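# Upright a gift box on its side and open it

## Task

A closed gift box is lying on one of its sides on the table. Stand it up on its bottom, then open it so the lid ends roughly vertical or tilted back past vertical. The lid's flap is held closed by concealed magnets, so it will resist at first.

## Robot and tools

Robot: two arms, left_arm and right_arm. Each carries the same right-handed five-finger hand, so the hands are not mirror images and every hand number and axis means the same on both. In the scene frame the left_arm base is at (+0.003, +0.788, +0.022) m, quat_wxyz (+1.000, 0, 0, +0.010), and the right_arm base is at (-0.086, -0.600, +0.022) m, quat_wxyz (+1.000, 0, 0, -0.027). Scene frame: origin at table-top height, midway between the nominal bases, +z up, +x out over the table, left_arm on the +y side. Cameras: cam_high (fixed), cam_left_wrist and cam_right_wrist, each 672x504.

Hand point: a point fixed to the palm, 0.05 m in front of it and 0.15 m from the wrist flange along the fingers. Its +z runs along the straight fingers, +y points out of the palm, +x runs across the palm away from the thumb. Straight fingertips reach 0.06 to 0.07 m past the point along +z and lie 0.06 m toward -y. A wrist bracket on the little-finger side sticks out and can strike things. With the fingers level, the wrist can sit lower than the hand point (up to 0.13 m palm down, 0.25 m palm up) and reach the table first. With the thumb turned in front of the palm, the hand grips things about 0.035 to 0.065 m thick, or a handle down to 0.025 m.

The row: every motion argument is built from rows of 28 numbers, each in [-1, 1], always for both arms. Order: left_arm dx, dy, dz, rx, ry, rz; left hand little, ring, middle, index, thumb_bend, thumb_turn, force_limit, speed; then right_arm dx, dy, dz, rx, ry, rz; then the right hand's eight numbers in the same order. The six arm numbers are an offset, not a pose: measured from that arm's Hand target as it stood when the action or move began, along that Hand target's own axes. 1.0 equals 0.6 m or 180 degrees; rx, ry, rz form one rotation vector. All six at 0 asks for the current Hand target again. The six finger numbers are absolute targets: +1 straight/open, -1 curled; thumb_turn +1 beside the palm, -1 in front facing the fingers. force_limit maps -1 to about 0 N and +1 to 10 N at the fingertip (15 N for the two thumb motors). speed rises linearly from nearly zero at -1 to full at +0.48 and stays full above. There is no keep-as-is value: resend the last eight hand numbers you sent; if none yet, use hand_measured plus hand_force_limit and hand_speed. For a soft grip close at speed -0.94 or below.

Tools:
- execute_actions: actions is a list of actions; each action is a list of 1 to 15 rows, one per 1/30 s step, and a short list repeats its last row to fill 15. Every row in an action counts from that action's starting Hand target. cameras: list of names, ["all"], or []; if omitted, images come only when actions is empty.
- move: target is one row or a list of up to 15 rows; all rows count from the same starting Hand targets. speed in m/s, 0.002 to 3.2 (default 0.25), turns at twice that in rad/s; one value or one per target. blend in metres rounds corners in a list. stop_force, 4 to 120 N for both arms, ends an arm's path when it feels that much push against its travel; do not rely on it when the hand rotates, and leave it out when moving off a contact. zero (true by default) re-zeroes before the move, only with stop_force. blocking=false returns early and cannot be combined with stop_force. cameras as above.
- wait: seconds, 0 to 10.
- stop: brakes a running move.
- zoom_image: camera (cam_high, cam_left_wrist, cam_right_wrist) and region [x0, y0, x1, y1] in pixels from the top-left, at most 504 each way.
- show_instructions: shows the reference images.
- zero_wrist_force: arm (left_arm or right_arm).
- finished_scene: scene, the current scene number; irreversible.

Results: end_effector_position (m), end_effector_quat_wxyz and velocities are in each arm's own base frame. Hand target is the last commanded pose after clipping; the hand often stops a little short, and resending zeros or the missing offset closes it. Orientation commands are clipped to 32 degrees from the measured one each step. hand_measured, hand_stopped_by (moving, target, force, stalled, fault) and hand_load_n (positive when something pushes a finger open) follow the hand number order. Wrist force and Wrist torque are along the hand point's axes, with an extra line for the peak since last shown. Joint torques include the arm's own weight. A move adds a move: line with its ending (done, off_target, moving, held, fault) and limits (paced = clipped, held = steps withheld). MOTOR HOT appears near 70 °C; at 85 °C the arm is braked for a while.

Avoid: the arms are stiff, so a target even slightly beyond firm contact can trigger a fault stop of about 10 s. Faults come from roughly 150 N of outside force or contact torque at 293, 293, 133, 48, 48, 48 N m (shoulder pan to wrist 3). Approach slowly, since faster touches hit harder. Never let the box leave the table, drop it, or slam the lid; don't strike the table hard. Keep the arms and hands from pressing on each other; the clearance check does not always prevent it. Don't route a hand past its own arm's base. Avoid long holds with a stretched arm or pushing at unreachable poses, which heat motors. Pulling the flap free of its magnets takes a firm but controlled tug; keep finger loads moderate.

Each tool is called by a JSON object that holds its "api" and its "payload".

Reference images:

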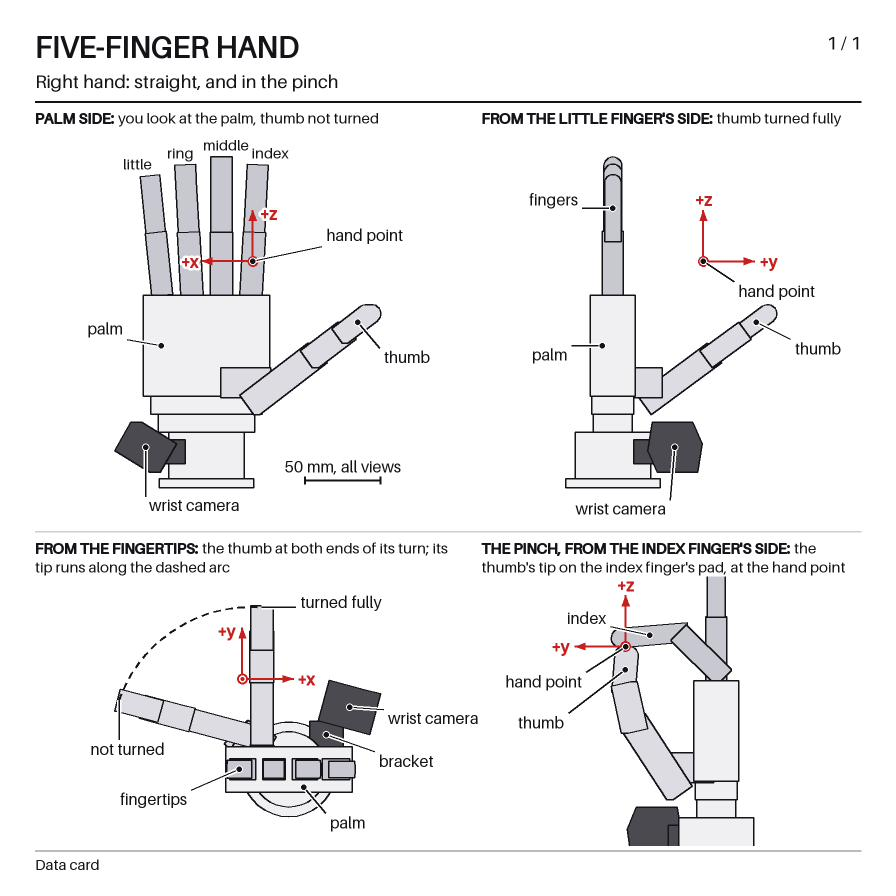

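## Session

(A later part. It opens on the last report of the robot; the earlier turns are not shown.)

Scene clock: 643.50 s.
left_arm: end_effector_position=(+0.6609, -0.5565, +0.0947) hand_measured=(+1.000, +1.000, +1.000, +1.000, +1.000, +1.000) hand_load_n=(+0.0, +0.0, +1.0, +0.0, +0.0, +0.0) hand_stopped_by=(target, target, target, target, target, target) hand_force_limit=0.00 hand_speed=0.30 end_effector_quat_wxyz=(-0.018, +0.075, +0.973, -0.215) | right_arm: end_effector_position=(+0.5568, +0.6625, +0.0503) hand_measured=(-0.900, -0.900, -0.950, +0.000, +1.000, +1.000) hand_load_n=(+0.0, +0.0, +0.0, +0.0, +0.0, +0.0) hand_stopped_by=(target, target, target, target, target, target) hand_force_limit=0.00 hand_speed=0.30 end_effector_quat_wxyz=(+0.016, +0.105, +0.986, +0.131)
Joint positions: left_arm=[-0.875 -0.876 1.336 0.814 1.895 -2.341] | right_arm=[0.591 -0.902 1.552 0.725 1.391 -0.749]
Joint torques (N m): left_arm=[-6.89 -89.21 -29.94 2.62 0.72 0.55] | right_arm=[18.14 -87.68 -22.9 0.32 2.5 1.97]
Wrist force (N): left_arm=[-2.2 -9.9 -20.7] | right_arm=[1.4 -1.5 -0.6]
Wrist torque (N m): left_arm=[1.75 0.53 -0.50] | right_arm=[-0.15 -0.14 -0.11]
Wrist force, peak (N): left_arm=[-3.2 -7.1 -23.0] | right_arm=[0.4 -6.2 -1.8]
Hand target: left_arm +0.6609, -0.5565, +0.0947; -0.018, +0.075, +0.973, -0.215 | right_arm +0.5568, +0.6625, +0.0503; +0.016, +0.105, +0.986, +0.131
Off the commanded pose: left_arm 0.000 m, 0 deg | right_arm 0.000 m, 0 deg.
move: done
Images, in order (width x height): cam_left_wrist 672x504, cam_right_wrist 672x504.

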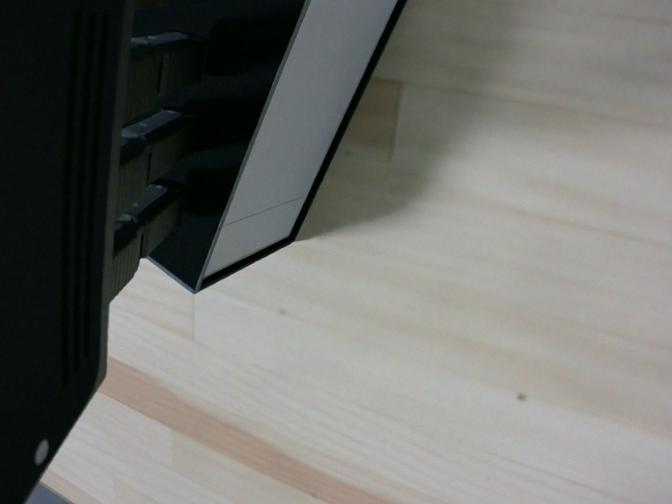

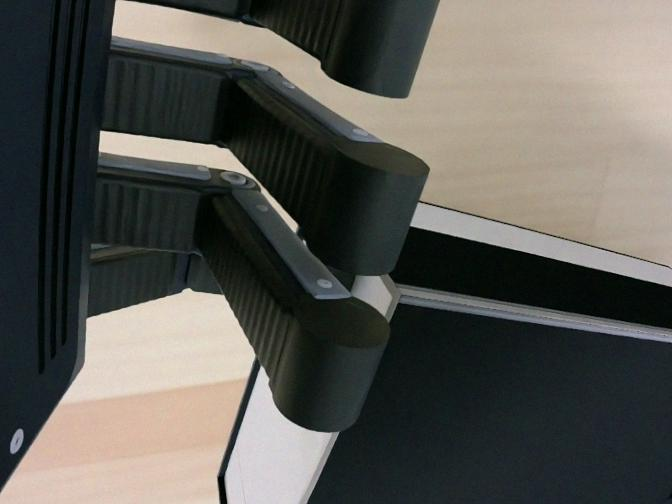

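{"api": "move", "payload": {"target": [0,0,0,0,0,0,1,1,1,1,1,1,0,0.3,-0.012,-0.02,0,0,0,0,-0.9,-0.9,-0.95,0,1,1,0,0.3], "speed": 0.08}}

{"api": "move", "payload": {"target": [0,0,0,0,0,0,1,1,1,1,1,1,0,0.3,0,0.08,0.0216,0,0,0,-0.9,-0.9,-0.95,0,1,1,0,0.3], "speed": 0.012, "stop_force": 5, "cameras": ["cam_right_wrist"]}}

{"api": "move", "payload": {"target": [0,0,0,0,0,0,1,1,1,1,1,1,0,0.3,0.01,0.01,0.0,0,0,0,-0.9,-0.9,-0.95,0,1,1,0,0.3], "stop_force": 20, "speed": 0.02, "cameras": ["cam_right_wrist"]}}

Scene clock: 656.47 s.
left_arm: end_effector_position=(+0.6609, -0.5565, +0.0947) hand_measured=(+1.000, +1.000, +1.000, +1.000, +1.000, +1.000) hand_load_n=(+0.0, +0.0, +1.0, +0.0, +0.0, +0.0) hand_stopped_by=(target, target, target, target, target, target) hand_force_limit=0.00 hand_speed=0.30 end_effector_quat_wxyz=(-0.018, +0.075, +0.973, -0.215) | right_arm: end_effector_position=(+0.5613, +0.6500, +0.0473) hand_measured=(-0.900, -0.900, -0.950, +0.000, +1.000, +1.000) hand_load_n=(+0.0, +0.0, +0.0, +0.0, +0.0, +0.0) hand_stopped_by=(target, target, target, target, target, target) hand_force_limit=0.00 hand_speed=0.30 end_effector_quat_wxyz=(+0.016, +0.105, +0.986, +0.131)
Joint positions: left_arm=[-0.875 -0.876 1.336 0.814 1.895 -2.341] | right_arm=[0.573 -0.907 1.568 0.717 1.388 -0.767]
Joint torques (N m): left_arm=[-9.03 -89.96 -34.04 2.53 0.95 0.58] | right_arm=[-10.8 -84.99 -23.26 0.49 -3.02 -1.85]
Wrist force (N): left_arm=[-2.1 -9.1 -20.4] | right_arm=[1.5 -1.5 -0.5]
Wrist torque (N m): left_arm=[1.83 0.52 -0.48] | right_arm=[-0.17 -0.15 0.21]
Wrist force, peak (N): left_arm=[-2.0 -9.9 -21.0] | right_arm=[1.7 -1.7 -0.8]
Hand target: left_arm +0.6609, -0.5565, +0.0947; -0.018, +0.075, +0.973, -0.215 | right_arm +0.5614, +0.6497, +0.0472; +0.016, +0.105, +0.986, +0.131
Off the commanded pose: left_arm 0.000 m, 0 deg | right_arm 0.000 m, 0 deg.
move: done

Scene clock: 658.73 s.
left_arm: end_effector_position=(+0.6609, -0.5565, +0.0947) hand_measured=(+1.000, +1.000, +1.000, +1.000, +1.000, +1.000) hand_load_n=(+0.0, +0.0, +0.5, +0.0, +0.0, +0.0) hand_stopped_by=(target, target, target, target, target, target) hand_force_limit=0.00 hand_speed=0.30 end_effector_quat_wxyz=(-0.018, +0.075, +0.973, -0.215) | right_arm: end_effector_position=(+0.5640, +0.6617, +0.0472) hand_measured=(-0.900, -0.900, -0.950, +0.000, +1.000, +1.000) hand_load_n=(+0.5, +0.5, +0.0, +0.0, +0.0, +0.0) hand_stopped_by=(target, target, target, target, target, target) hand_force_limit=0.00 hand_speed=0.30 end_effector_quat_wxyz=(+0.016, +0.105, +0.986, +0.131)
Joint positions: left_arm=[-0.875 -0.876 1.336 0.814 1.895 -2.341] | right_arm=[0.584 -0.893 1.543 0.727 1.39 -0.756]
Joint torques (N m): left_arm=[-6.77 -90.16 -36.08 2.59 0.97 0.52] | right_arm=[-12.94 -88.06 -23.47 -0.24 -3.17 -1.77]
Wrist force (N): left_arm=[-3.5 -8.0 -21.6] | right_arm=[2.9 -3.0 -1.4]
Wrist torque (N m): left_arm=[1.70 0.43 -0.54] | right_arm=[-0.11 -0.10 -0.07]
Wrist force, peak (N): left_arm=[-3.4 -7.9 -22.3] | right_arm=[3.8 -9.5 -4.1]
Hand target: left_arm +0.6609, -0.5565, +0.0947; -0.018, +0.075, +0.973, -0.215 | right_arm +0.5640, +0.6617, +0.0472; +0.016, +0.105, +0.986, +0.131 (not the last commanded pose)
Off the commanded pose: left_arm 0.000 m, 0 deg | right_arm 0.037 m, 0 deg.
move: contact (right_arm)
Images, in order (width x height): cam_right_wrist 672x504.

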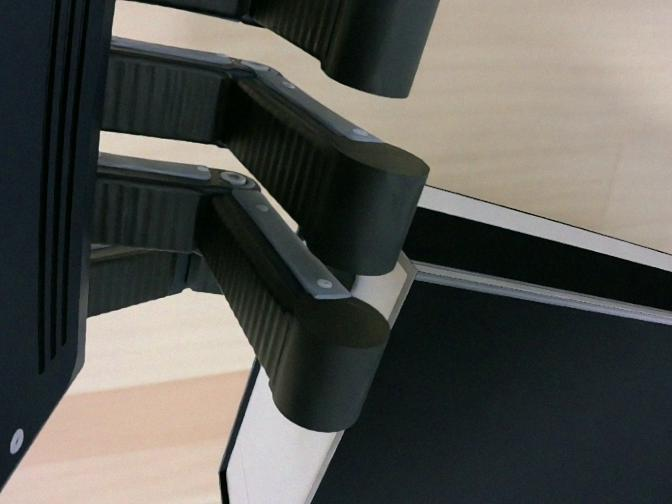

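Scene clock: 660.30 s.
left_arm: end_effector_position=(+0.6609, -0.5565, +0.0947) hand_measured=(+1.000, +1.000, +1.000, +1.000, +1.000, +1.000) hand_load_n=(+0.0, +0.0, -2.0, +0.0, +0.0, +0.0) hand_stopped_by=(target, target, target, target, target, target) hand_force_limit=0.00 hand_speed=0.30 end_effector_quat_wxyz=(-0.018, +0.075, +0.973, -0.215) | right_arm: end_effector_position=(+0.5593, +0.6686, +0.0488) hand_measured=(-0.900, -0.900, -0.950, +0.002, +1.000, +1.000) hand_load_n=(+0.0, +0.0, +0.5, +12.0, +0.0, +0.0) hand_stopped_by=(target, target, target, target, target, target) hand_force_limit=0.00 hand_speed=0.30 end_effector_quat_wxyz=(+0.016, +0.105, +0.986, +0.131)
Joint positions: left_arm=[-0.875 -0.876 1.336 0.814 1.895 -2.341] | right_arm=[0.596 -0.893 1.538 0.729 1.392 -0.744]
Joint torques (N m): left_arm=[-7.38 -84.63 -35.75 2.62 0.79 0.4] | right_arm=[16.64 -76.34 -48.99 1.25 0.72 1.99]
Wrist force (N): left_arm=[-9.9 -0.7 -29.5] | right_arm=[10.8 -20.0 0.1]
Wrist torque (N m): left_arm=[1.69 0.17 -0.74] | right_arm=[0.38 0.08 -0.03]
Wrist force, peak (N): left_arm=[-9.8 -0.2 -30.1] | right_arm=[11.1 -20.5 0.0]
Hand target: left_arm +0.6609, -0.5565, +0.0947; -0.018, +0.075, +0.973, -0.215 | right_arm +0.5593, +0.6686, +0.0488; +0.016, +0.105, +0.986, +0.131
Off the commanded pose: left_arm 0.000 m, 0 deg | right_arm 0.000 m, 0 deg.
move: done
Images, in order (width x height): cam_right_wrist 672x504.

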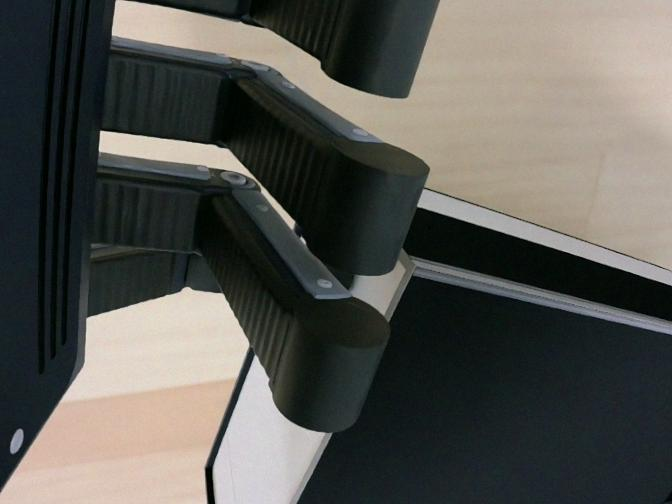

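{"api": "move", "payload": {"target": [0,0,0,0,0,0,1,1,1,1,1,1,0,0.3,0.03,-0.0,0.0,0,0,0,-0.9,-0.9,-0.95,0,1,1,0,0.3], "speed": 0.02, "stop_force": 25, "cameras": ["cam_right_wrist"]}}

Scene clock: 666.50 s.
left_arm: end_effector_position=(+0.6609, -0.5565, +0.0947) hand_measured=(+1.000, +1.000, +1.000, +1.000, +1.000, +1.000) hand_load_n=(+0.0, +0.0, +1.0, +0.0, +0.0, +0.0) hand_stopped_by=(target, target, target, target, target, target) hand_force_limit=0.00 hand_speed=0.30 end_effector_quat_wxyz=(-0.018, +0.075, +0.973, -0.215) | right_arm: end_effector_position=(+0.5417, +0.6724, +0.0487) hand_measured=(-0.900, -0.900, -0.950, +0.000, +1.000, +1.000) hand_load_n=(+0.0, +0.5, +0.0, +0.0, +0.0, +0.0) hand_stopped_by=(target, target, target, target, target, target) hand_force_limit=0.00 hand_speed=0.30 end_effector_quat_wxyz=(+0.016, +0.105, +0.986, +0.131)
Joint positions: left_arm=[-0.875 -0.876 1.336 0.814 1.895 -2.341] | right_arm=[0.614 -0.905 1.559 0.716 1.396 -0.726]
Joint torques (N m): left_arm=[-7.52 -60.47 -29.03 2.77 1.01 0.45] | right_arm=[17.13 -86.69 -21.85 0.34 2.42 2.05]
Wrist force (N): left_arm=[-3.1 -8.3 -21.1] | right_arm=[0.7 -1.8 -0.8]
Wrist torque (N m): left_arm=[1.73 0.44 -0.52] | right_arm=[-0.10 -0.10 -0.13]
Wrist force, peak (N): left_arm=[-10.0 -0.5 -30.2] | right_arm=[10.9 -20.6 -0.2]
Hand target: left_arm +0.6609, -0.5565, +0.0947; -0.018, +0.075, +0.973, -0.215 | right_arm +0.5417, +0.6724, +0.0487; +0.016, +0.105, +0.986, +0.131
Off the commanded pose: left_arm 0.000 m, 0 deg | right_arm 0.000 m, 0 deg.
move: done
Images, in order (width x height): cam_right_wrist 672x504.

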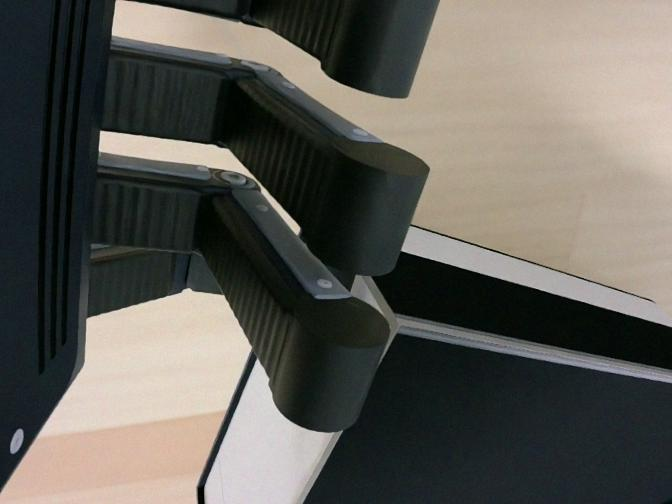

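{"api": "move", "payload": {"target": [0,0,0,0,0,0,1,1,1,1,1,1,0,0.3,0,-0.06,-0.015,0,0,0,-0.9,-0.9,-0.95,0,1,1,0,0.3], "speed": 0.1}}

{"api": "move", "payload": {"target": [[0,-0.042,-0.09,0,0,0,1,1,1,1,1,1,0,0.3,0,0,0,0,0,0,-0.9,-0.9,-0.95,0,1,1,0,0.3],[0,0.093,-0.153,0,0,0,1,1,1,1,1,1,0,0.3,0,0,0,0,0,0,-0.9,-0.9,-0.95,0,1,1,0,0.3],[0,0.168,0.0093,0,0,0,1,1,1,1,1,1,0,0.3,0,0,0,0,0,0,-0.9,-0.9,-0.95,0,1,1,0,0.3]], "speed": 0.12, "blend": 0.01, "cameras": ["cam_high","cam_left_wrist"]}}

{"api": "zoom_image", "payload": {"camera": "cam_high", "region": [280, 150, 460, 285]}}

Scene clock: 698.37 s.
left_arm: end_effector_position=(+0.6609, -0.5565, +0.0947) hand_measured=(+1.000, +1.000, +1.000, +1.000, +1.000, +1.000) hand_load_n=(+0.0, +0.0, +1.0, +0.0, +0.0, -0.5) hand_stopped_by=(target, target, target, target, target, target) hand_force_limit=0.00 hand_speed=0.30 end_effector_quat_wxyz=(-0.018, +0.075, +0.973, -0.215) | right_arm: end_effector_position=(+0.5339, +0.6364, +0.0480) hand_measured=(-0.900, -0.900, -0.950, +0.000, +1.000, +1.000) hand_load_n=(+0.0, +0.0, +0.0, +0.0, +0.0, +0.0) hand_stopped_by=(target, target, target, target, target, target) hand_force_limit=0.00 hand_speed=0.30 end_effector_quat_wxyz=(+0.016, +0.105, +0.986, +0.131)
Joint positions: left_arm=[-0.875 -0.876 1.336 0.814 1.895 -2.341] | right_arm=[0.578 -0.945 1.637 0.686 1.389 -0.763]
Joint torques (N m): left_arm=[-7.95 -56.01 -24.77 2.77 0.73 0.42] | right_arm=[-10.81 -84.27 -22.62 0.55 -2.98 -1.89]
Wrist force (N): left_arm=[-3.2 -8.3 -20.8] | right_arm=[1.4 -1.1 -1.0]
Wrist torque (N m): left_arm=[1.71 0.44 -0.53] | right_arm=[-0.08 -0.11 0.23]
Wrist force, peak (N): left_arm=[-3.2 -8.5 -21.3] | right_arm=[1.4 -1.9 -1.3]
Hand target: left_arm +0.6609, -0.5565, +0.0947; -0.018, +0.075, +0.973, -0.215 | right_arm +0.5339, +0.6361, +0.0480; +0.016, +0.105, +0.986, +0.131
Off the commanded pose: left_arm 0.000 m, 0 deg | right_arm 0.000 m, 0 deg.
move: done

Scene clock: 701.10 s.
left_arm: end_effector_position=(+0.6744, -0.4685, +0.0475) hand_measured=(+1.000, +1.000, +1.000, +1.000, +1.000, +1.000) hand_load_n=(+0.0, +0.0, +0.0, +0.0, +0.0, +0.0) hand_stopped_by=(target, target, target, target, target, target) hand_force_limit=0.00 hand_speed=0.30 end_effector_quat_wxyz=(-0.018, +0.075, +0.973, -0.215) | right_arm: end_effector_position=(+0.5339, +0.6361, +0.0480) hand_measured=(-0.900, -0.900, -0.950, +0.000, +1.000, +1.000) hand_load_n=(+0.0, +0.0, +0.0, +0.0, +0.0, +0.0) hand_stopped_by=(target, target, target, target, target, target) hand_force_limit=0.00 hand_speed=0.30 end_effector_quat_wxyz=(+0.016, +0.105, +0.986, +0.131)
Joint positions: left_arm=[-0.784 -0.89 1.464 0.731 1.92 -2.249] | right_arm=[0.577 -0.946 1.637 0.686 1.389 -0.763]
Joint torques (N m): left_arm=[-4.9 -75.11 -20.16 1.22 0.18 -1.77] | right_arm=[-12.1 -83.14 -21.98 0.42 -3.33 -2.05]
Wrist force (N): left_arm=[-0.3 -1.5 2.2] | right_arm=[0.8 -1.0 -1.0]
Wrist torque (N m): left_arm=[-0.13 0.04 -0.26] | right_arm=[-0.07 -0.03 0.20]
Wrist force, peak (N): left_arm=[-3.1 -8.2 -21.0] | right_arm=[0.9 -1.4 -1.3]
Hand target: left_arm +0.6744, -0.4686, +0.0471; -0.018, +0.075, +0.973, -0.215 | right_arm +0.5339, +0.6361, +0.0480; +0.016, +0.105, +0.986, +0.131
Off the commanded pose: left_arm 0.000 m, 0 deg | right_arm 0.000 m, 0 deg.
move: done
Images, in order (width x height): cam_high 672x504, cam_left_wrist 672x504.

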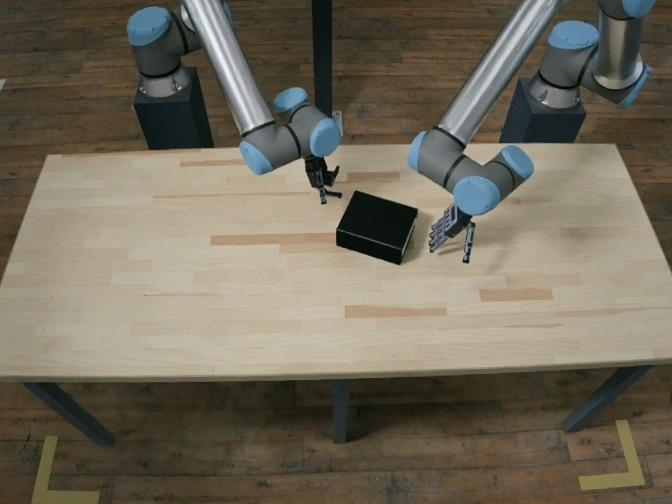

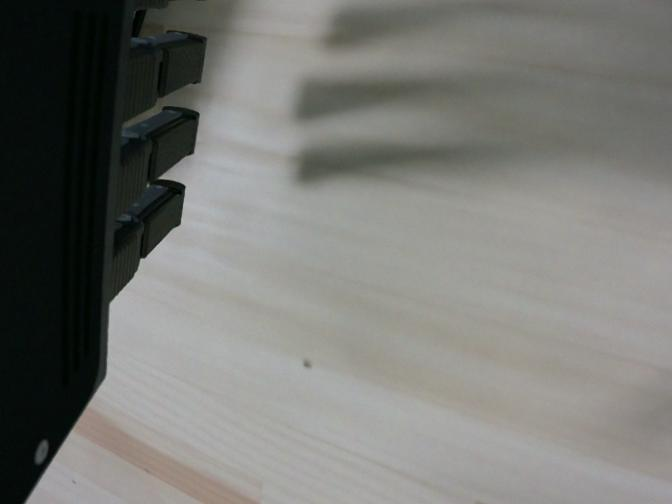

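Scaled by 2.800.

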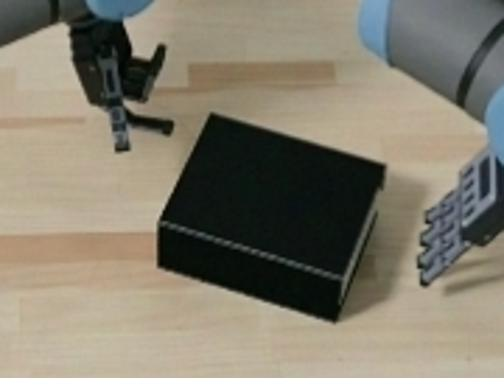

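{"api": "move", "payload": {"target": [[0,0,0,0,0.028,0.06,1,1,1,1,1,1,0,0.3,0,0,0,0.083,0,0,-0.9,-0.9,-0.95,0,1,1,0,0.3],[0.0377,-0.084,0.039,0,0.028,0.06,1,1,1,1,1,1,0,0.3,0,0,0,0.083,0,0,-0.9,-0.9,-0.95,0,1,1,0,0.3]], "speed": 0.1}}

{"api": "move", "payload": {"target": [0,0,0,0,0,0,1,1,1,1,1,1,0,0.3,0,-0.01,-0.025,0,0,0.042,1,1,1,0,1,1,0,0.3], "speed": 0.1, "cameras": ["all"]}}

{"api": "zoom_image", "payload": {"camera": "cam_high", "region": [300, 160, 480, 295]}}

Scene clock: 716.40 s.
left_arm: end_effector_position=(+0.6437, -0.5197, +0.0473) hand_measured=(+1.000, +1.000, +1.000, +1.000, +1.000, +1.000) hand_load_n=(+0.0, +0.0, +0.0, +0.0, +0.0, -0.5) hand_stopped_by=(target, target, target, target, target, target) hand_force_limit=0.00 hand_speed=0.30 end_effector_quat_wxyz=(-0.040, +0.176, +0.960, -0.213) | right_arm: end_effector_position=(+0.5339, +0.6361, +0.0480) hand_measured=(-0.900, -0.900, -0.950, +0.000, +1.000, +1.000) hand_load_n=(+0.0, +0.0, +0.0, +0.0, +0.0, +0.0) hand_stopped_by=(target, target, target, target, target, target) hand_force_limit=0.00 hand_speed=0.30 end_effector_quat_wxyz=(+0.002, +0.106, +0.994, +0.002)
Joint positions: left_arm=[-0.845 -0.865 1.432 0.793 1.956 -2.095] | right_arm=[0.641 -0.868 1.489 0.944 1.571 -0.716]
Joint torques (N m): left_arm=[-9.68 -76.83 -47.23 1.57 -2.09 -1.69] | right_arm=[17.49 -72.24 -34.56 7.5 2.9 2.15]
Wrist force (N): left_arm=[-0.3 -1.7 1.7] | right_arm=[1.2 -1.3 -0.6]
Wrist torque (N m): left_arm=[-0.09 0.06 0.04] | right_arm=[-0.15 -0.12 -0.12]
Wrist force, peak (N): left_arm=[-0.1 -2.5 2.3] | right_arm=[1.5 -1.9 -0.5]
Hand target: left_arm +0.6436, -0.5200, +0.0472; -0.040, +0.176, +0.960, -0.213 | right_arm +0.5339, +0.6361, +0.0480; +0.002, +0.106, +0.994, +0.002
Off the commanded pose: left_arm 0.000 m, 0 deg | right_arm 0.000 m, 0 deg.
move: done

Scene clock: 717.67 s.
left_arm: end_effector_position=(+0.6436, -0.5200, +0.0472) hand_measured=(+1.000, +1.000, +1.000, +1.000, +1.000, +1.000) hand_load_n=(+0.0, +0.0, +0.0, +0.0, +0.0, +0.0) hand_stopped_by=(target, target, target, target, target, target) hand_force_limit=0.00 hand_speed=0.30 end_effector_quat_wxyz=(-0.040, +0.176, +0.960, -0.213) | right_arm: end_effector_position=(+0.5325, +0.6303, +0.0629) hand_measured=(+1.000, +1.000, +1.000, +0.000, +1.000, +1.000) hand_load_n=(+0.0, +0.0, +0.0, +0.0, +0.0, +0.0) hand_stopped_by=(target, target, target, target, target, target) hand_force_limit=0.00 hand_speed=0.30 end_effector_quat_wxyz=(+0.002, +0.172, +0.985, +0.002)
Joint positions: left_arm=[-0.845 -0.865 1.432 0.793 1.956 -2.096] | right_arm=[0.648 -0.888 1.495 0.959 1.571 -0.578]
Joint torques (N m): left_arm=[-8.09 -77.27 -45.69 1.61 -2.1 -1.93] | right_arm=[15.89 -87.46 -22.76 7.44 3.02 2.2]
Wrist force (N): left_arm=[-0.1 -1.6 1.9] | right_arm=[0.8 -1.1 -0.5]
Wrist torque (N m): left_arm=[-0.10 0.03 0.05] | right_arm=[-0.14 -0.05 -0.14]
Wrist force, peak (N): left_arm=[-0.2 -1.6 2.3] | right_arm=[1.3 -1.7 -0.3]
Hand target: left_arm +0.6436, -0.5200, +0.0472; -0.040, +0.176, +0.960, -0.213 | right_arm +0.5326, +0.6302, +0.0630; +0.002, +0.172, +0.985, +0.002
Off the commanded pose: left_arm 0.000 m, 0 deg | right_arm 0.000 m, 0 deg.
move: done

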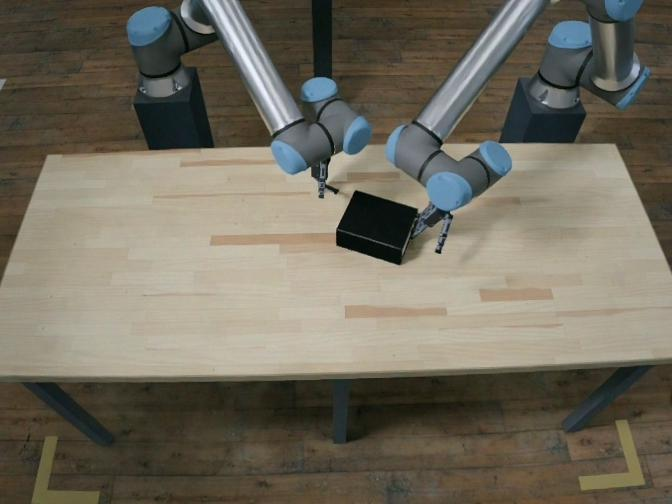

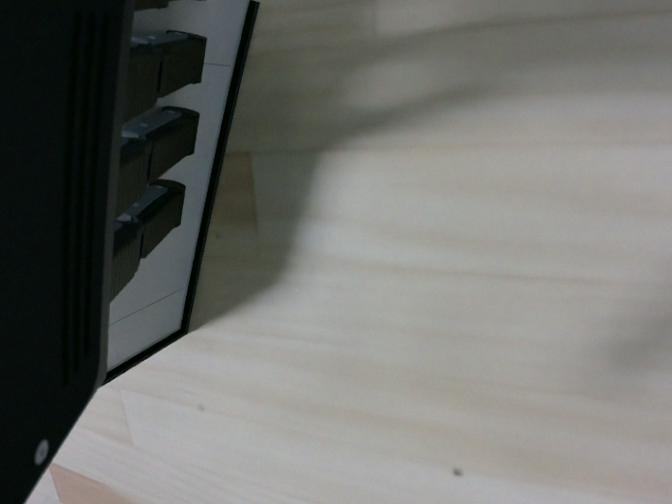

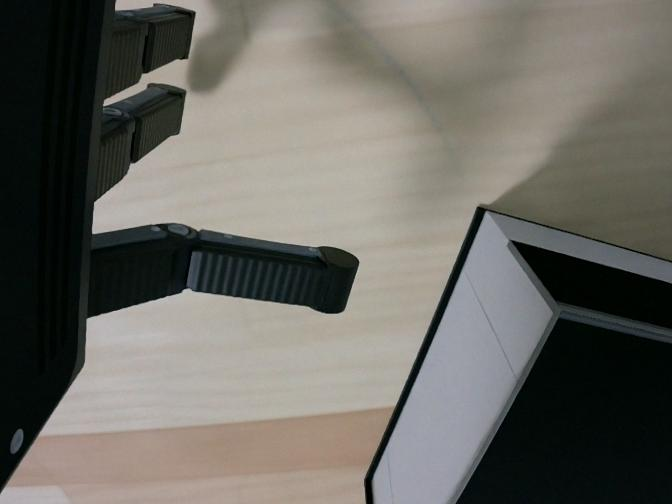

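Scaled by 2.800.

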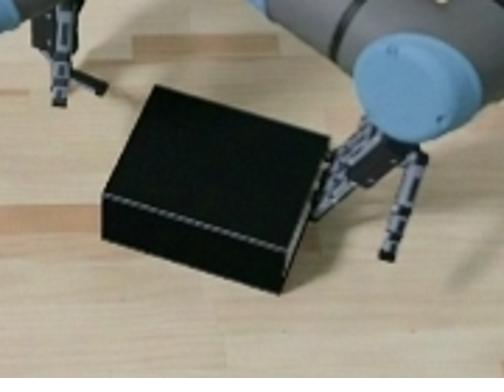

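{"api": "move", "payload": {"target": [0,-0.075,0.035,0,0,0,1,1,1,1,1,1,0,0.3,0,0,0,0,0,0,1,1,1,0,1,1,0,0.3], "speed": 0.015, "stop_force": 4, "cameras": ["cam_high","cam_right_wrist"]}}

Scene clock: 727.03 s.
left_arm: end_effector_position=(+0.6272, -0.5630, +0.0472) hand_measured=(+1.000, +1.000, +1.000, +1.000, +1.000, +1.000) hand_load_n=(+0.0, +0.0, -1.5, +0.0, +0.0, +0.0) hand_stopped_by=(target, target, target, target, target, target) hand_force_limit=0.00 hand_speed=0.30 end_effector_quat_wxyz=(-0.040, +0.176, +0.960, -0.213) | right_arm: end_effector_position=(+0.5326, +0.6302, +0.0630) hand_measured=(+1.000, +1.000, +1.000, +0.000, +1.000, +1.000) hand_load_n=(+0.0, +0.0, +0.0, +1.0, -0.5, +0.5) hand_stopped_by=(target, target, target, target, target, target) hand_force_limit=0.00 hand_speed=0.30 end_effector_quat_wxyz=(+0.002, +0.172, +0.985, +0.002)
Joint positions: left_arm=[-0.898 -0.849 1.398 0.791 1.944 -2.151] | right_arm=[0.648 -0.888 1.495 0.959 1.571 -0.577]
Joint torques (N m): left_arm=[11.47 -113.42 -20.27 1.7 4.19 1.8] | right_arm=[17.79 -86.2 -26.33 -0.03 -1.29 1.13]
Wrist force (N): left_arm=[-1.1 0.3 1.3] | right_arm=[1.7 -4.3 -1.0]
Wrist torque (N m): left_arm=[-0.15 0.03 -0.09] | right_arm=[-0.15 -0.08 -0.11]
Wrist force, peak (N): left_arm=[-1.2 2.2 -3.9] | right_arm=[1.9 -6.2 -1.6]
Hand target: left_arm +0.6272, -0.5630, +0.0472; -0.040, +0.176, +0.960, -0.213 (not the last commanded pose) | right_arm +0.5326, +0.6302, +0.0630; +0.002, +0.172, +0.985, +0.002
Off the commanded pose: left_arm 0.004 m, 0 deg | right_arm 0.000 m, 0 deg.
move: contact (left_arm)
Images, in order (width x height): cam_high 672x504, cam_right_wrist 672x504.

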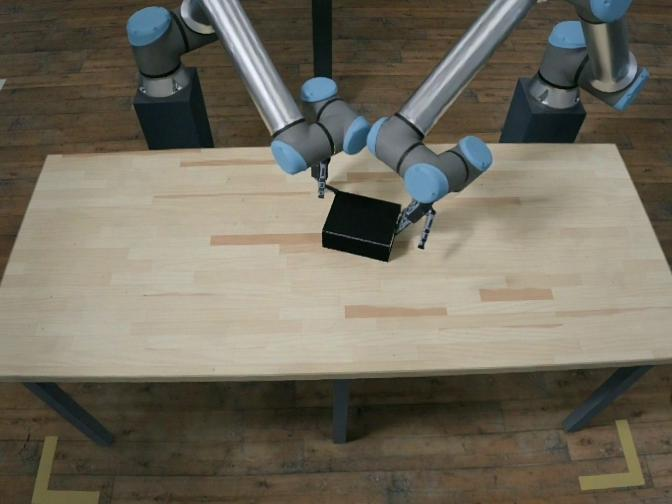

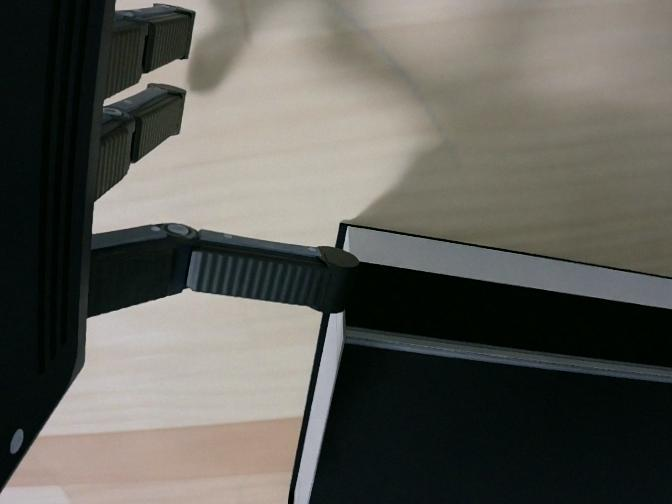

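{"api": "move", "payload": {"target": [[0,0,0,0,0,0,1,1,1,1,1,1,0,0.3,0,-0.04,0,0,0,0,1,1,1,0,1,1,0,0.3],[0,0,0,0,0,0,1,1,1,1,1,1,0,0.3,-0.037,-0.03,0,0,0,-0.03,1,1,1,0,1,1,0,0.3]], "speed": 0.08}}

{"api": "move", "payload": {"target": [0,0,0,0,0,0,1,1,1,1,1,1,0,0.3,0,0.08,0,0,0,0,1,1,1,0,1,1,0,0.3], "speed": 0.015, "stop_force": 5, "cameras": ["cam_high","cam_right_wrist"]}}

Scene clock: 736.20 s.
left_arm: end_effector_position=(+0.6272, -0.5630, +0.0472) hand_measured=(+1.000, +1.000, +1.000, +1.000, +1.000, +1.000) hand_load_n=(+0.0, +0.0, -0.5, +0.0, +0.0, +0.0) hand_stopped_by=(target, target, target, target, target, target) hand_force_limit=0.00 hand_speed=0.30 end_effector_quat_wxyz=(-0.040, +0.176, +0.960, -0.213) | right_arm: end_effector_position=(+0.5473, +0.6058, +0.0630) hand_measured=(+1.000, +1.000, +1.000, +0.000, +1.000, +1.000) hand_load_n=(+0.0, +0.0, +0.0, +0.0, -0.5, +0.0) hand_stopped_by=(target, target, target, target, target, target) hand_force_limit=0.00 hand_speed=0.30 end_effector_quat_wxyz=(+0.002, +0.125, +0.992, +0.002)
Joint positions: left_arm=[-0.898 -0.849 1.398 0.791 1.944 -2.151] | right_arm=[0.601 -0.901 1.518 0.948 1.571 -0.719]
Joint torques (N m): left_arm=[11.03 -113.85 -22.18 3.58 -0.19 1.74] | right_arm=[-12.33 -68.02 -35.39 7.8 -2.91 -1.56]
Wrist force (N): left_arm=[-0.1 -0.8 2.3] | right_arm=[1.0 -1.4 -0.9]
Wrist torque (N m): left_arm=[-0.09 0.03 -0.03] | right_arm=[-0.15 -0.09 0.19]
Wrist force, peak (N): left_arm=[-0.2 -1.6 2.6] | right_arm=[2.0 -4.2 -0.9]
Hand target: left_arm +0.6272, -0.5630, +0.0472; -0.040, +0.176, +0.960, -0.213 | right_arm +0.5473, +0.6058, +0.0630; +0.002, +0.125, +0.992, +0.002
Off the commanded pose: left_arm 0.000 m, 0 deg | right_arm 0.000 m, 0 deg.
move: done

Scene clock: 738.80 s.
left_arm: end_effector_position=(+0.6272, -0.5630, +0.0472) hand_measured=(+1.000, +1.000, +1.000, +1.000, +1.000, +1.000) hand_load_n=(+0.0, +0.0, -0.5, +0.0, +0.0, +0.0) hand_stopped_by=(target, target, target, target, target, target) hand_force_limit=0.00 hand_speed=0.30 end_effector_quat_wxyz=(-0.040, +0.176, +0.960, -0.213) | right_arm: end_effector_position=(+0.5524, +0.6254, +0.0630) hand_measured=(+1.000, +1.000, +1.000, +0.000, +1.000, +1.000) hand_load_n=(+0.0, +0.0, +0.0, +0.0, +0.0, +0.0) hand_stopped_by=(target, target, target, target, target, target) hand_force_limit=0.00 hand_speed=0.30 end_effector_quat_wxyz=(+0.002, +0.125, +0.992, +0.002)
Joint positions: left_arm=[-0.898 -0.849 1.398 0.791 1.944 -2.151] | right_arm=[0.618 -0.876 1.473 0.969 1.571 -0.701]
Joint torques (N m): left_arm=[8.42 -113.05 -24.22 4.13 -0.48 1.54] | right_arm=[-12.18 -90.07 -22.7 1.13 0.78 -1.97]
Wrist force (N): left_arm=[-0.2 -1.1 2.5] | right_arm=[0.8 -1.1 -0.7]
Wrist torque (N m): left_arm=[-0.15 0.04 -0.05] | right_arm=[-0.13 -0.05 -0.07]
Wrist force, peak (N): left_arm=[-0.1 -1.4 2.8] | right_arm=[1.4 -1.8 -0.8]
Hand target: left_arm +0.6272, -0.5630, +0.0472; -0.040, +0.176, +0.960, -0.213 | right_arm +0.5524, +0.6254, +0.0630; +0.002, +0.125, +0.992, +0.002 (not the last commanded pose)
Off the commanded pose: left_arm 0.000 m, 0 deg | right_arm 0.028 m, 0 deg.
move: held (right_arm; a check stopped the path); limits=held
pose unreachable (right arm): on one or more control steps of this call, first in action 0 (counted from 0), this arm could not follow its commanded pose, so it was not sent that pose on those steps. It may still have moved: this result reports where it is.
cause: moving toward the commanded pose would bring a part of the arm too close to another arm (a part of this arm just beyond joint 4 (wrist 1) and a part of the left arm just beyond its joint 3 (elbow), along the way the arms are being sent, or toward where that arm still pushes).
Images, in order (width x height): cam_high 672x504, cam_right_wrist 672x504.

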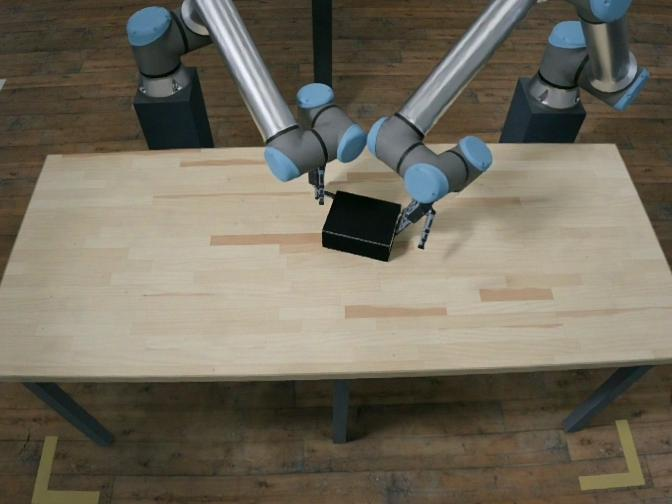

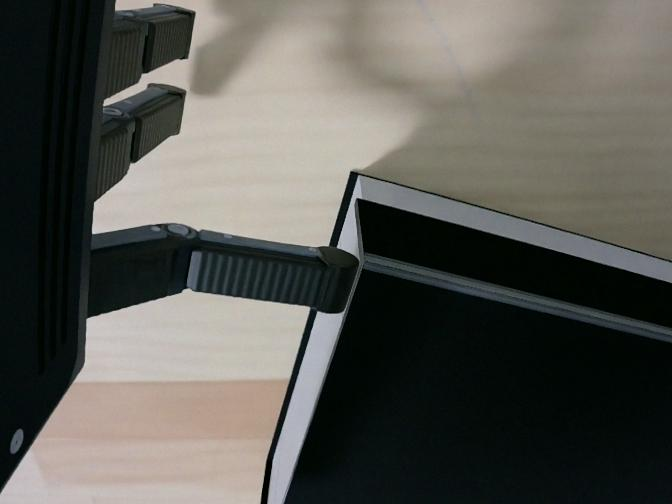

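{"api": "move", "payload": {"target": [0,0,0,0,0,0,1,1,1,1,1,1,0,0.3,-0.01,-0.006,0.017,0,0,0,1,1,1,0,1,1,0,0.3], "speed": 0.05}}

{"api": "move", "payload": {"target": [0,-0.025,0.012,0,0,0,1,1,1,1,1,1,0,0.3,0,0.0,0,0,0,0,1,1,1,0,1,1,0,0.3], "speed": 0.01, "stop_force": 9, "cameras": ["cam_right_wrist"]}}

Scene clock: 745.57 s.
left_arm: end_effector_position=(+0.6272, -0.5630, +0.0472) hand_measured=(+1.000, +1.000, +1.000, +1.000, +1.000, +1.000) hand_load_n=(+0.0, +0.0, -0.5, +0.0, -0.5, +0.0) hand_stopped_by=(target, target, target, target, target, target) hand_force_limit=0.00 hand_speed=0.30 end_effector_quat_wxyz=(-0.040, +0.176, +0.960, -0.213) | right_arm: end_effector_position=(+0.5572, +0.6206, +0.0532) hand_measured=(+1.000, +1.000, +1.000, +0.000, +1.000, +1.000) hand_load_n=(+0.0, +0.0, +0.0, +0.0, +0.0, +0.0) hand_stopped_by=(target, target, target, target, target, target) hand_force_limit=0.00 hand_speed=0.30 end_effector_quat_wxyz=(+0.002, +0.125, +0.992, +0.002)
Joint positions: left_arm=[-0.898 -0.849 1.398 0.791 1.944 -2.151] | right_arm=[0.609 -0.868 1.478 0.955 1.571 -0.71]
Joint torques (N m): left_arm=[5.63 -111.72 -26.36 4.43 -0.26 1] | right_arm=[-11.58 -71.33 -22.06 1.05 -2.67 -2.1]
Wrist force (N): left_arm=[-0.2 -0.8 2.1] | right_arm=[0.8 -1.3 -0.5]
Wrist torque (N m): left_arm=[-0.09 0.04 -0.04] | right_arm=[-0.17 -0.07 0.18]
Wrist force, peak (N): left_arm=[-0.1 -1.1 2.7] | right_arm=[1.3 -1.9 -0.9]
Hand target: left_arm +0.6272, -0.5630, +0.0472; -0.040, +0.176, +0.960, -0.213 | right_arm +0.5573, +0.6205, +0.0528; +0.002, +0.125, +0.992, +0.002
Off the commanded pose: left_arm 0.000 m, 0 deg | right_arm 0.000 m, 0 deg.
move: done

Scene clock: 747.37 s.
left_arm: end_effector_position=(+0.6259, -0.5667, +0.0472) hand_measured=(+1.000, +1.000, +1.000, +1.000, +1.000, +1.000) hand_load_n=(+0.0, +0.0, +0.0, +0.0, +0.0, +0.0) hand_stopped_by=(target, target, target, target, target, target) hand_force_limit=0.00 hand_speed=0.30 end_effector_quat_wxyz=(-0.040, +0.176, +0.960, -0.213) | right_arm: end_effector_position=(+0.5573, +0.6205, +0.0528) hand_measured=(+1.000, +1.000, +1.000, +0.000, +1.000, +1.000) hand_load_n=(+0.0, +0.0, -0.5, +0.0, +0.0, +0.0) hand_stopped_by=(target, target, target, target, target, target) hand_force_limit=0.00 hand_speed=0.30 end_effector_quat_wxyz=(+0.002, +0.125, +0.992, +0.002)
Joint positions: left_arm=[-0.902 -0.848 1.395 0.791 1.943 -2.155] | right_arm=[0.609 -0.867 1.478 0.955 1.571 -0.711]
Joint torques (N m): left_arm=[11.62 -115.02 -19.56 2.45 2.71 1.81] | right_arm=[-11.81 -70.8 -23.39 0.79 -2.69 -1.95]
Wrist force (N): left_arm=[-0.7 -1.1 2.3] | right_arm=[1.1 -1.3 -0.6]
Wrist torque (N m): left_arm=[-0.06 0.10 -0.03] | right_arm=[-0.15 -0.11 0.20]
Wrist force, peak (N): left_arm=[-0.3 -1.6 2.8] | right_arm=[1.7 -1.6 -0.5]
Hand target: left_arm +0.6258, -0.5667, +0.0472; -0.040, +0.176, +0.960, -0.213 (not the last commanded pose) | right_arm +0.5573, +0.6205, +0.0528; +0.002, +0.125, +0.992, +0.002
Off the commanded pose: left_arm 0.013 m, 0 deg | right_arm 0.000 m, 0 deg.
move: held (left_arm; a check stopped the path); limits=held
pose unreachable (left arm): on one or more control steps of this call, first in action 0 (counted from 0), this arm could not follow its commanded pose, so it was not sent that pose on those steps. It may still have moved: this result reports where it is.
cause: moving toward the commanded pose would bring a part of the arm too close to another arm (a part of this arm just beyond joint 3 (elbow) and a part of the right arm just beyond its joint 4 (wrist 1), 6 mm apart when this arm was first held).
Images, in order (width x height): cam_right_wrist 672x504.

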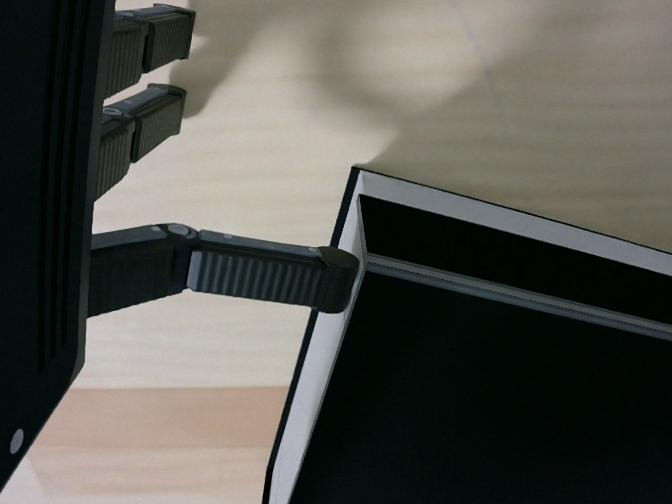

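{"api": "move", "payload": {"target": [0,0,0,0,0,0,1,1,1,1,1,1,0,0.3,-0.007,-0.01,-0.008,-0.045,0,0,1,1,0.7,0,1,1,0,0.3], "speed": 0.05}}

{"api": "move", "payload": {"target": [0,0,0,0,0,0,1,1,1,1,1,1,0,0.3,0,0.08,0.011,0,0,0,1,1,0.7,0,1,1,0,0.3], "speed": 0.012, "stop_force": 5, "cameras": ["cam_right_wrist"]}}

Scene clock: 756.20 s.
left_arm: end_effector_position=(+0.6258, -0.5667, +0.0472) hand_measured=(+1.000, +1.000, +1.000, +1.000, +1.000, +1.000) hand_load_n=(+0.0, +0.0, +0.0, -0.5, +0.0, +0.0) hand_stopped_by=(target, target, target, target, target, target) hand_force_limit=0.00 hand_speed=0.30 end_effector_quat_wxyz=(-0.040, +0.176, +0.960, -0.213) | right_arm: end_effector_position=(+0.5599, +0.6136, +0.0576) hand_measured=(+1.000, +1.000, +0.700, +0.000, +1.000, +1.000) hand_load_n=(+0.0, +0.0, +0.5, +0.0, +0.0, +0.0) hand_stopped_by=(target, target, target, target, target, target) hand_force_limit=0.00 hand_speed=0.30 end_effector_quat_wxyz=(+0.011, +0.125, +0.990, +0.072)
Joint positions: left_arm=[-0.902 -0.848 1.395 0.791 1.943 -2.155] | right_arm=[0.565 -0.922 1.566 0.819 1.474 -0.749]
Joint torques (N m): left_arm=[12.33 -115.31 -20 2.4 2.71 1.66] | right_arm=[-11.28 -85.45 -22.52 0.98 -3.26 -1.88]
Wrist force (N): left_arm=[-0.4 -1.3 2.3] | right_arm=[1.3 -1.3 -0.7]
Wrist torque (N m): left_arm=[-0.08 0.06 -0.02] | right_arm=[-0.12 -0.11 0.20]
Wrist force, peak (N): left_arm=[-0.5 -1.5 2.6] | right_arm=[1.3 -1.9 -1.1]
Hand target: left_arm +0.6258, -0.5667, +0.0472; -0.040, +0.176, +0.960, -0.213 | right_arm +0.5599, +0.6136, +0.0576; +0.011, +0.125, +0.990, +0.072
Off the commanded pose: left_arm 0.000 m, 0 deg | right_arm 0.000 m, 0 deg.
move: done

Scene clock: 757.70 s.
left_arm: end_effector_position=(+0.6259, -0.5667, +0.0472) hand_measured=(+1.000, +1.000, +1.000, +1.000, +1.000, +1.000) hand_load_n=(+0.5, +0.0, -2.5, +0.0, +0.0, +0.0) hand_stopped_by=(target, target, target, target, target, target) hand_force_limit=0.00 hand_speed=0.30 end_effector_quat_wxyz=(-0.040, +0.176, +0.960, -0.213) | right_arm: end_effector_position=(+0.5609, +0.6177, +0.0577) hand_measured=(+1.000, +1.000, +0.700, +0.000, +1.000, +1.000) hand_load_n=(+0.0, +0.0, +0.0, +0.5, +0.0, +0.0) hand_stopped_by=(target, target, target, target, target, target) hand_force_limit=0.00 hand_speed=0.30 end_effector_quat_wxyz=(+0.011, +0.125, +0.990, +0.072)
Joint positions: left_arm=[-0.902 -0.848 1.395 0.791 1.943 -2.155] | right_arm=[0.569 -0.918 1.557 0.822 1.474 -0.745]
Joint torques (N m): left_arm=[-8.65 -102.28 -20.19 2.46 2.48 1.76] | right_arm=[-11.67 -86.66 -23.65 -0.15 -3.22 -1.9]
Wrist force (N): left_arm=[-0.2 0.8 -0.4] | right_arm=[1.7 -3.4 -1.8]
Wrist torque (N m): left_arm=[-0.08 0.06 0.02] | right_arm=[-0.05 -0.06 -0.10]
Wrist force, peak (N): left_arm=[-1.5 2.4 -3.7] | right_arm=[2.2 -7.4 -3.0]
Hand target: left_arm +0.6258, -0.5667, +0.0472; -0.040, +0.176, +0.960, -0.213 | right_arm +0.5609, +0.6177, +0.0577; +0.011, +0.125, +0.990, +0.072 (not the last commanded pose)
Off the commanded pose: left_arm 0.000 m, 0 deg | right_arm 0.044 m, 0 deg.
move: contact (right_arm)
Images, in order (width x height): cam_right_wrist 672x504.

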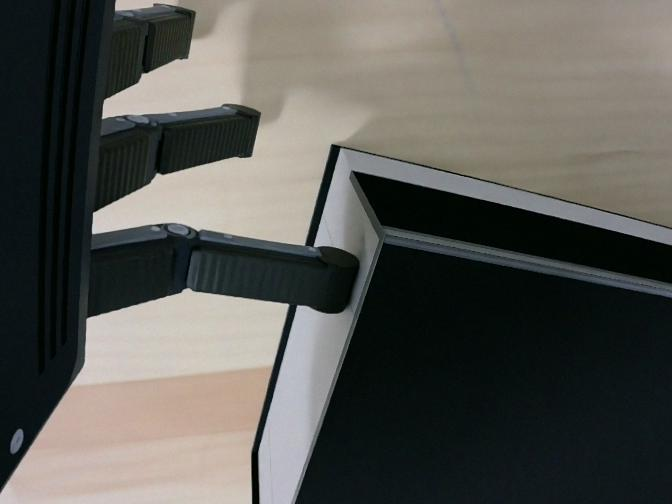

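{"api": "move", "payload": {"target": [[0,0,0,0,0,0,1,1,1,1,1,1,0,0.3,0,0.003,0.0004,0,0,0,1,1,0.7,0,1,1,0,0.3],[0,0,0,0,0,0,1,1,1,1,1,1,0,0.3,0.022,0.004,0,0,0,0,1,1,0.7,0,1,1,0,0.3]], "speed": 0.02, "stop_force": 25, "cameras": ["cam_right_wrist"]}}

Scene clock: 763.07 s.
left_arm: end_effector_position=(+0.6258, -0.5667, +0.0472) hand_measured=(+1.000, +1.000, +1.000, +1.000, +1.000, +1.000) hand_load_n=(+0.0, +0.0, -3.0, +0.0, +0.0, +0.0) hand_stopped_by=(target, target, target, target, target, target) hand_force_limit=0.00 hand_speed=0.30 end_effector_quat_wxyz=(-0.040, +0.176, +0.960, -0.213) | right_arm: end_effector_position=(+0.5487, +0.6233, +0.0580) hand_measured=(+1.000, +1.000, +0.700, +0.000, +1.000, +1.000) hand_load_n=(+0.0, +0.0, +0.0, +2.5, -0.5, +0.0) hand_stopped_by=(target, target, target, target, target, target) hand_force_limit=0.00 hand_speed=0.30 end_effector_quat_wxyz=(+0.011, +0.125, +0.990, +0.072)
Joint positions: left_arm=[-0.902 -0.848 1.395 0.791 1.943 -2.155] | right_arm=[0.585 -0.924 1.567 0.816 1.476 -0.73]
Joint torques (N m): left_arm=[-10.38 -79.44 -22.58 2.24 2.57 1.78] | right_arm=[17.36 -85.79 -24.26 -0.1 1.89 2.01]
Wrist force (N): left_arm=[-0.6 1.5 0.1] | right_arm=[1.4 -4.4 -0.1]
Wrist torque (N m): left_arm=[-0.19 0.10 0.03] | right_arm=[-0.04 -0.07 -0.11]
Wrist force, peak (N): left_arm=[-1.8 6.8 -10.9] | right_arm=[1.9 -13.4 -4.7]
Hand target: left_arm +0.6258, -0.5667, +0.0472; -0.040, +0.176, +0.960, -0.213 | right_arm +0.5487, +0.6233, +0.0580; +0.011, +0.125, +0.990, +0.072
Off the commanded pose: left_arm 0.000 m, 0 deg | right_arm 0.000 m, 0 deg.
move: done
Images, in order (width x height): cam_right_wrist 672x504.

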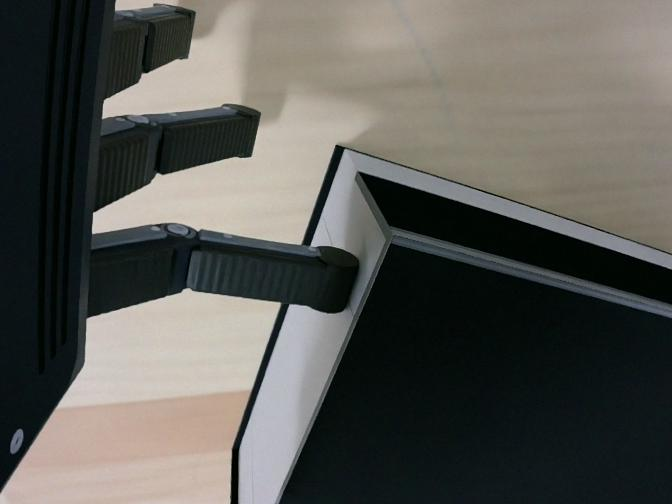

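{"api": "move", "payload": {"target": [0,0,0,0,0,0,1,1,1,1,1,1,0,0.3,0,-0.05,-0.007,0,0,0,1,1,0.7,0,1,1,0,0.3], "speed": 0.08}}

{"api": "move", "payload": {"target": [[0,0.03,-0.014,0,0,0,1,1,1,1,1,1,0,0.3,0,0,0,0,0,0,1,1,0.7,0,1,1,0,0.3],[0,-0.026,-0.134,0,0,0,1,1,1,1,1,1,0,0.3,0,0,0,0,0,0,1,1,0.7,0,1,1,0,0.3],[0,-0.165,-0.068,0,0,0,1,1,1,1,1,1,0,0.3,0,0,0,0,0,0,1,1,0.7,0,1,1,0,0.3]], "speed": 0.1, "cameras": ["cam_high"]}}

{"api": "zoom_image", "payload": {"camera": "cam_high", "region": [280, 150, 460, 285]}}

Scene clock: 785.63 s.
left_arm: end_effector_position=(+0.6258, -0.5667, +0.0472) hand_measured=(+1.000, +1.000, +1.000, +1.000, +1.000, +1.000) hand_load_n=(+0.0, -0.5, -0.5, +0.0, +0.0, +0.0) hand_stopped_by=(target, target, target, target, target, target) hand_force_limit=0.00 hand_speed=0.30 end_effector_quat_wxyz=(-0.040, +0.176, +0.960, -0.213) | right_arm: end_effector_position=(+0.5412, +0.5942, +0.0578) hand_measured=(+1.000, +1.000, +0.700, +0.000, +1.000, +1.000) hand_load_n=(+0.0, +0.0, +0.0, +0.5, +0.0, +0.0) hand_stopped_by=(target, target, target, target, target, target) hand_force_limit=0.00 hand_speed=0.30 end_effector_quat_wxyz=(+0.011, +0.125, +0.990, +0.072)
Joint positions: left_arm=[-0.902 -0.848 1.395 0.791 1.943 -2.155] | right_arm=[0.556 -0.958 1.631 0.791 1.473 -0.759]
Joint torques (N m): left_arm=[-2.12 -80.91 -24.42 2.29 2.55 1.93] | right_arm=[-11.98 -81.82 -22.89 0.76 -3.12 -1.92]
Wrist force (N): left_arm=[-0.3 -0.8 2.3] | right_arm=[0.6 -1.0 -0.9]
Wrist torque (N m): left_arm=[-0.08 0.05 -0.01] | right_arm=[-0.08 -0.01 0.19]
Wrist force, peak (N): left_arm=[-0.3 -1.2 2.6] | right_arm=[2.0 -5.0 0.0]
Hand target: left_arm +0.6258, -0.5667, +0.0472; -0.040, +0.176, +0.960, -0.213 | right_arm +0.5412, +0.5939, +0.0578; +0.011, +0.125, +0.990, +0.072
Off the commanded pose: left_arm 0.000 m, 0 deg | right_arm 0.000 m, 0 deg.
move: done

Scene clock: 789.20 s.
left_arm: end_effector_position=(+0.6005, -0.6342, +0.1260) hand_measured=(+1.000, +1.000, +1.000, +1.000, +1.000, +1.000) hand_load_n=(+0.5, +0.0, +0.0, +0.0, +0.0, +0.0) hand_stopped_by=(target, target, target, target, target, target) hand_force_limit=0.00 hand_speed=0.30 end_effector_quat_wxyz=(-0.040, +0.176, +0.960, -0.213) | right_arm: end_effector_position=(+0.5412, +0.5939, +0.0578) hand_measured=(+1.000, +1.000, +0.700, +0.000, +1.000, +1.000) hand_load_n=(+0.0, +0.0, +0.0, +0.0, -0.5, +0.0) hand_stopped_by=(target, target, target, target, target, target) hand_force_limit=0.00 hand_speed=0.30 end_effector_quat_wxyz=(+0.011, +0.125, +0.990, +0.072)
Joint positions: left_arm=[-0.978 -0.873 1.278 0.904 1.925 -2.234] | right_arm=[0.555 -0.959 1.631 0.79 1.473 -0.759]
Joint torques (N m): left_arm=[-10.98 -79.99 -48.9 5.61 -2.08 -1.8] | right_arm=[-12.15 -81.95 -21.89 0.82 -3.02 -1.98]
Wrist force (N): left_arm=[-0.4 -2.1 2.0] | right_arm=[1.0 -1.1 -0.5]
Wrist torque (N m): left_arm=[-0.19 0.08 0.03] | right_arm=[-0.12 -0.08 0.20]
Wrist force, peak (N): left_arm=[-0.2 -2.3 2.4] | right_arm=[0.9 -1.6 -1.2]
Hand target: left_arm +0.6004, -0.6345, +0.1260; -0.040, +0.176, +0.960, -0.213 | right_arm +0.5412, +0.5939, +0.0578; +0.011, +0.125, +0.990, +0.072
Off the commanded pose: left_arm 0.000 m, 0 deg | right_arm 0.000 m, 0 deg.
move: done
Images, in order (width x height): cam_high 672x504.

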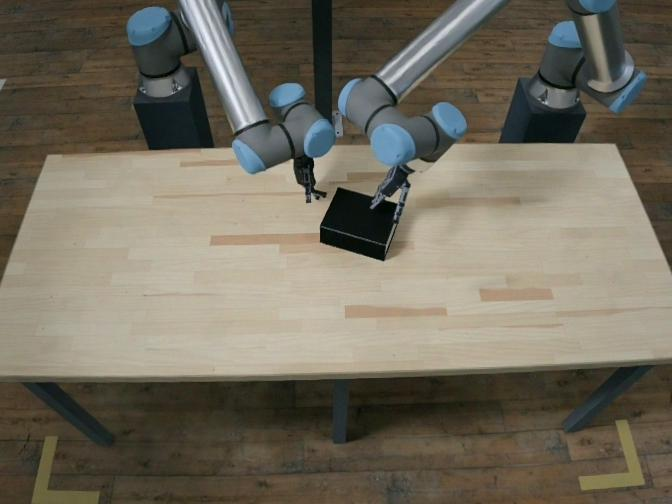

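Scaled by 2.800.

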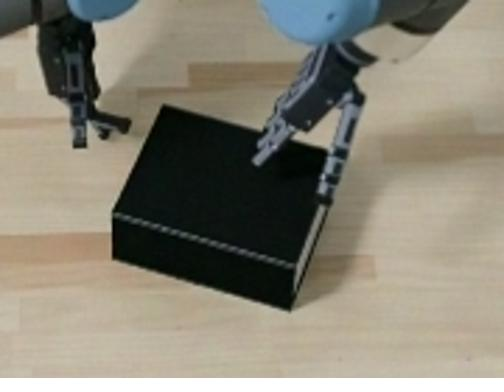

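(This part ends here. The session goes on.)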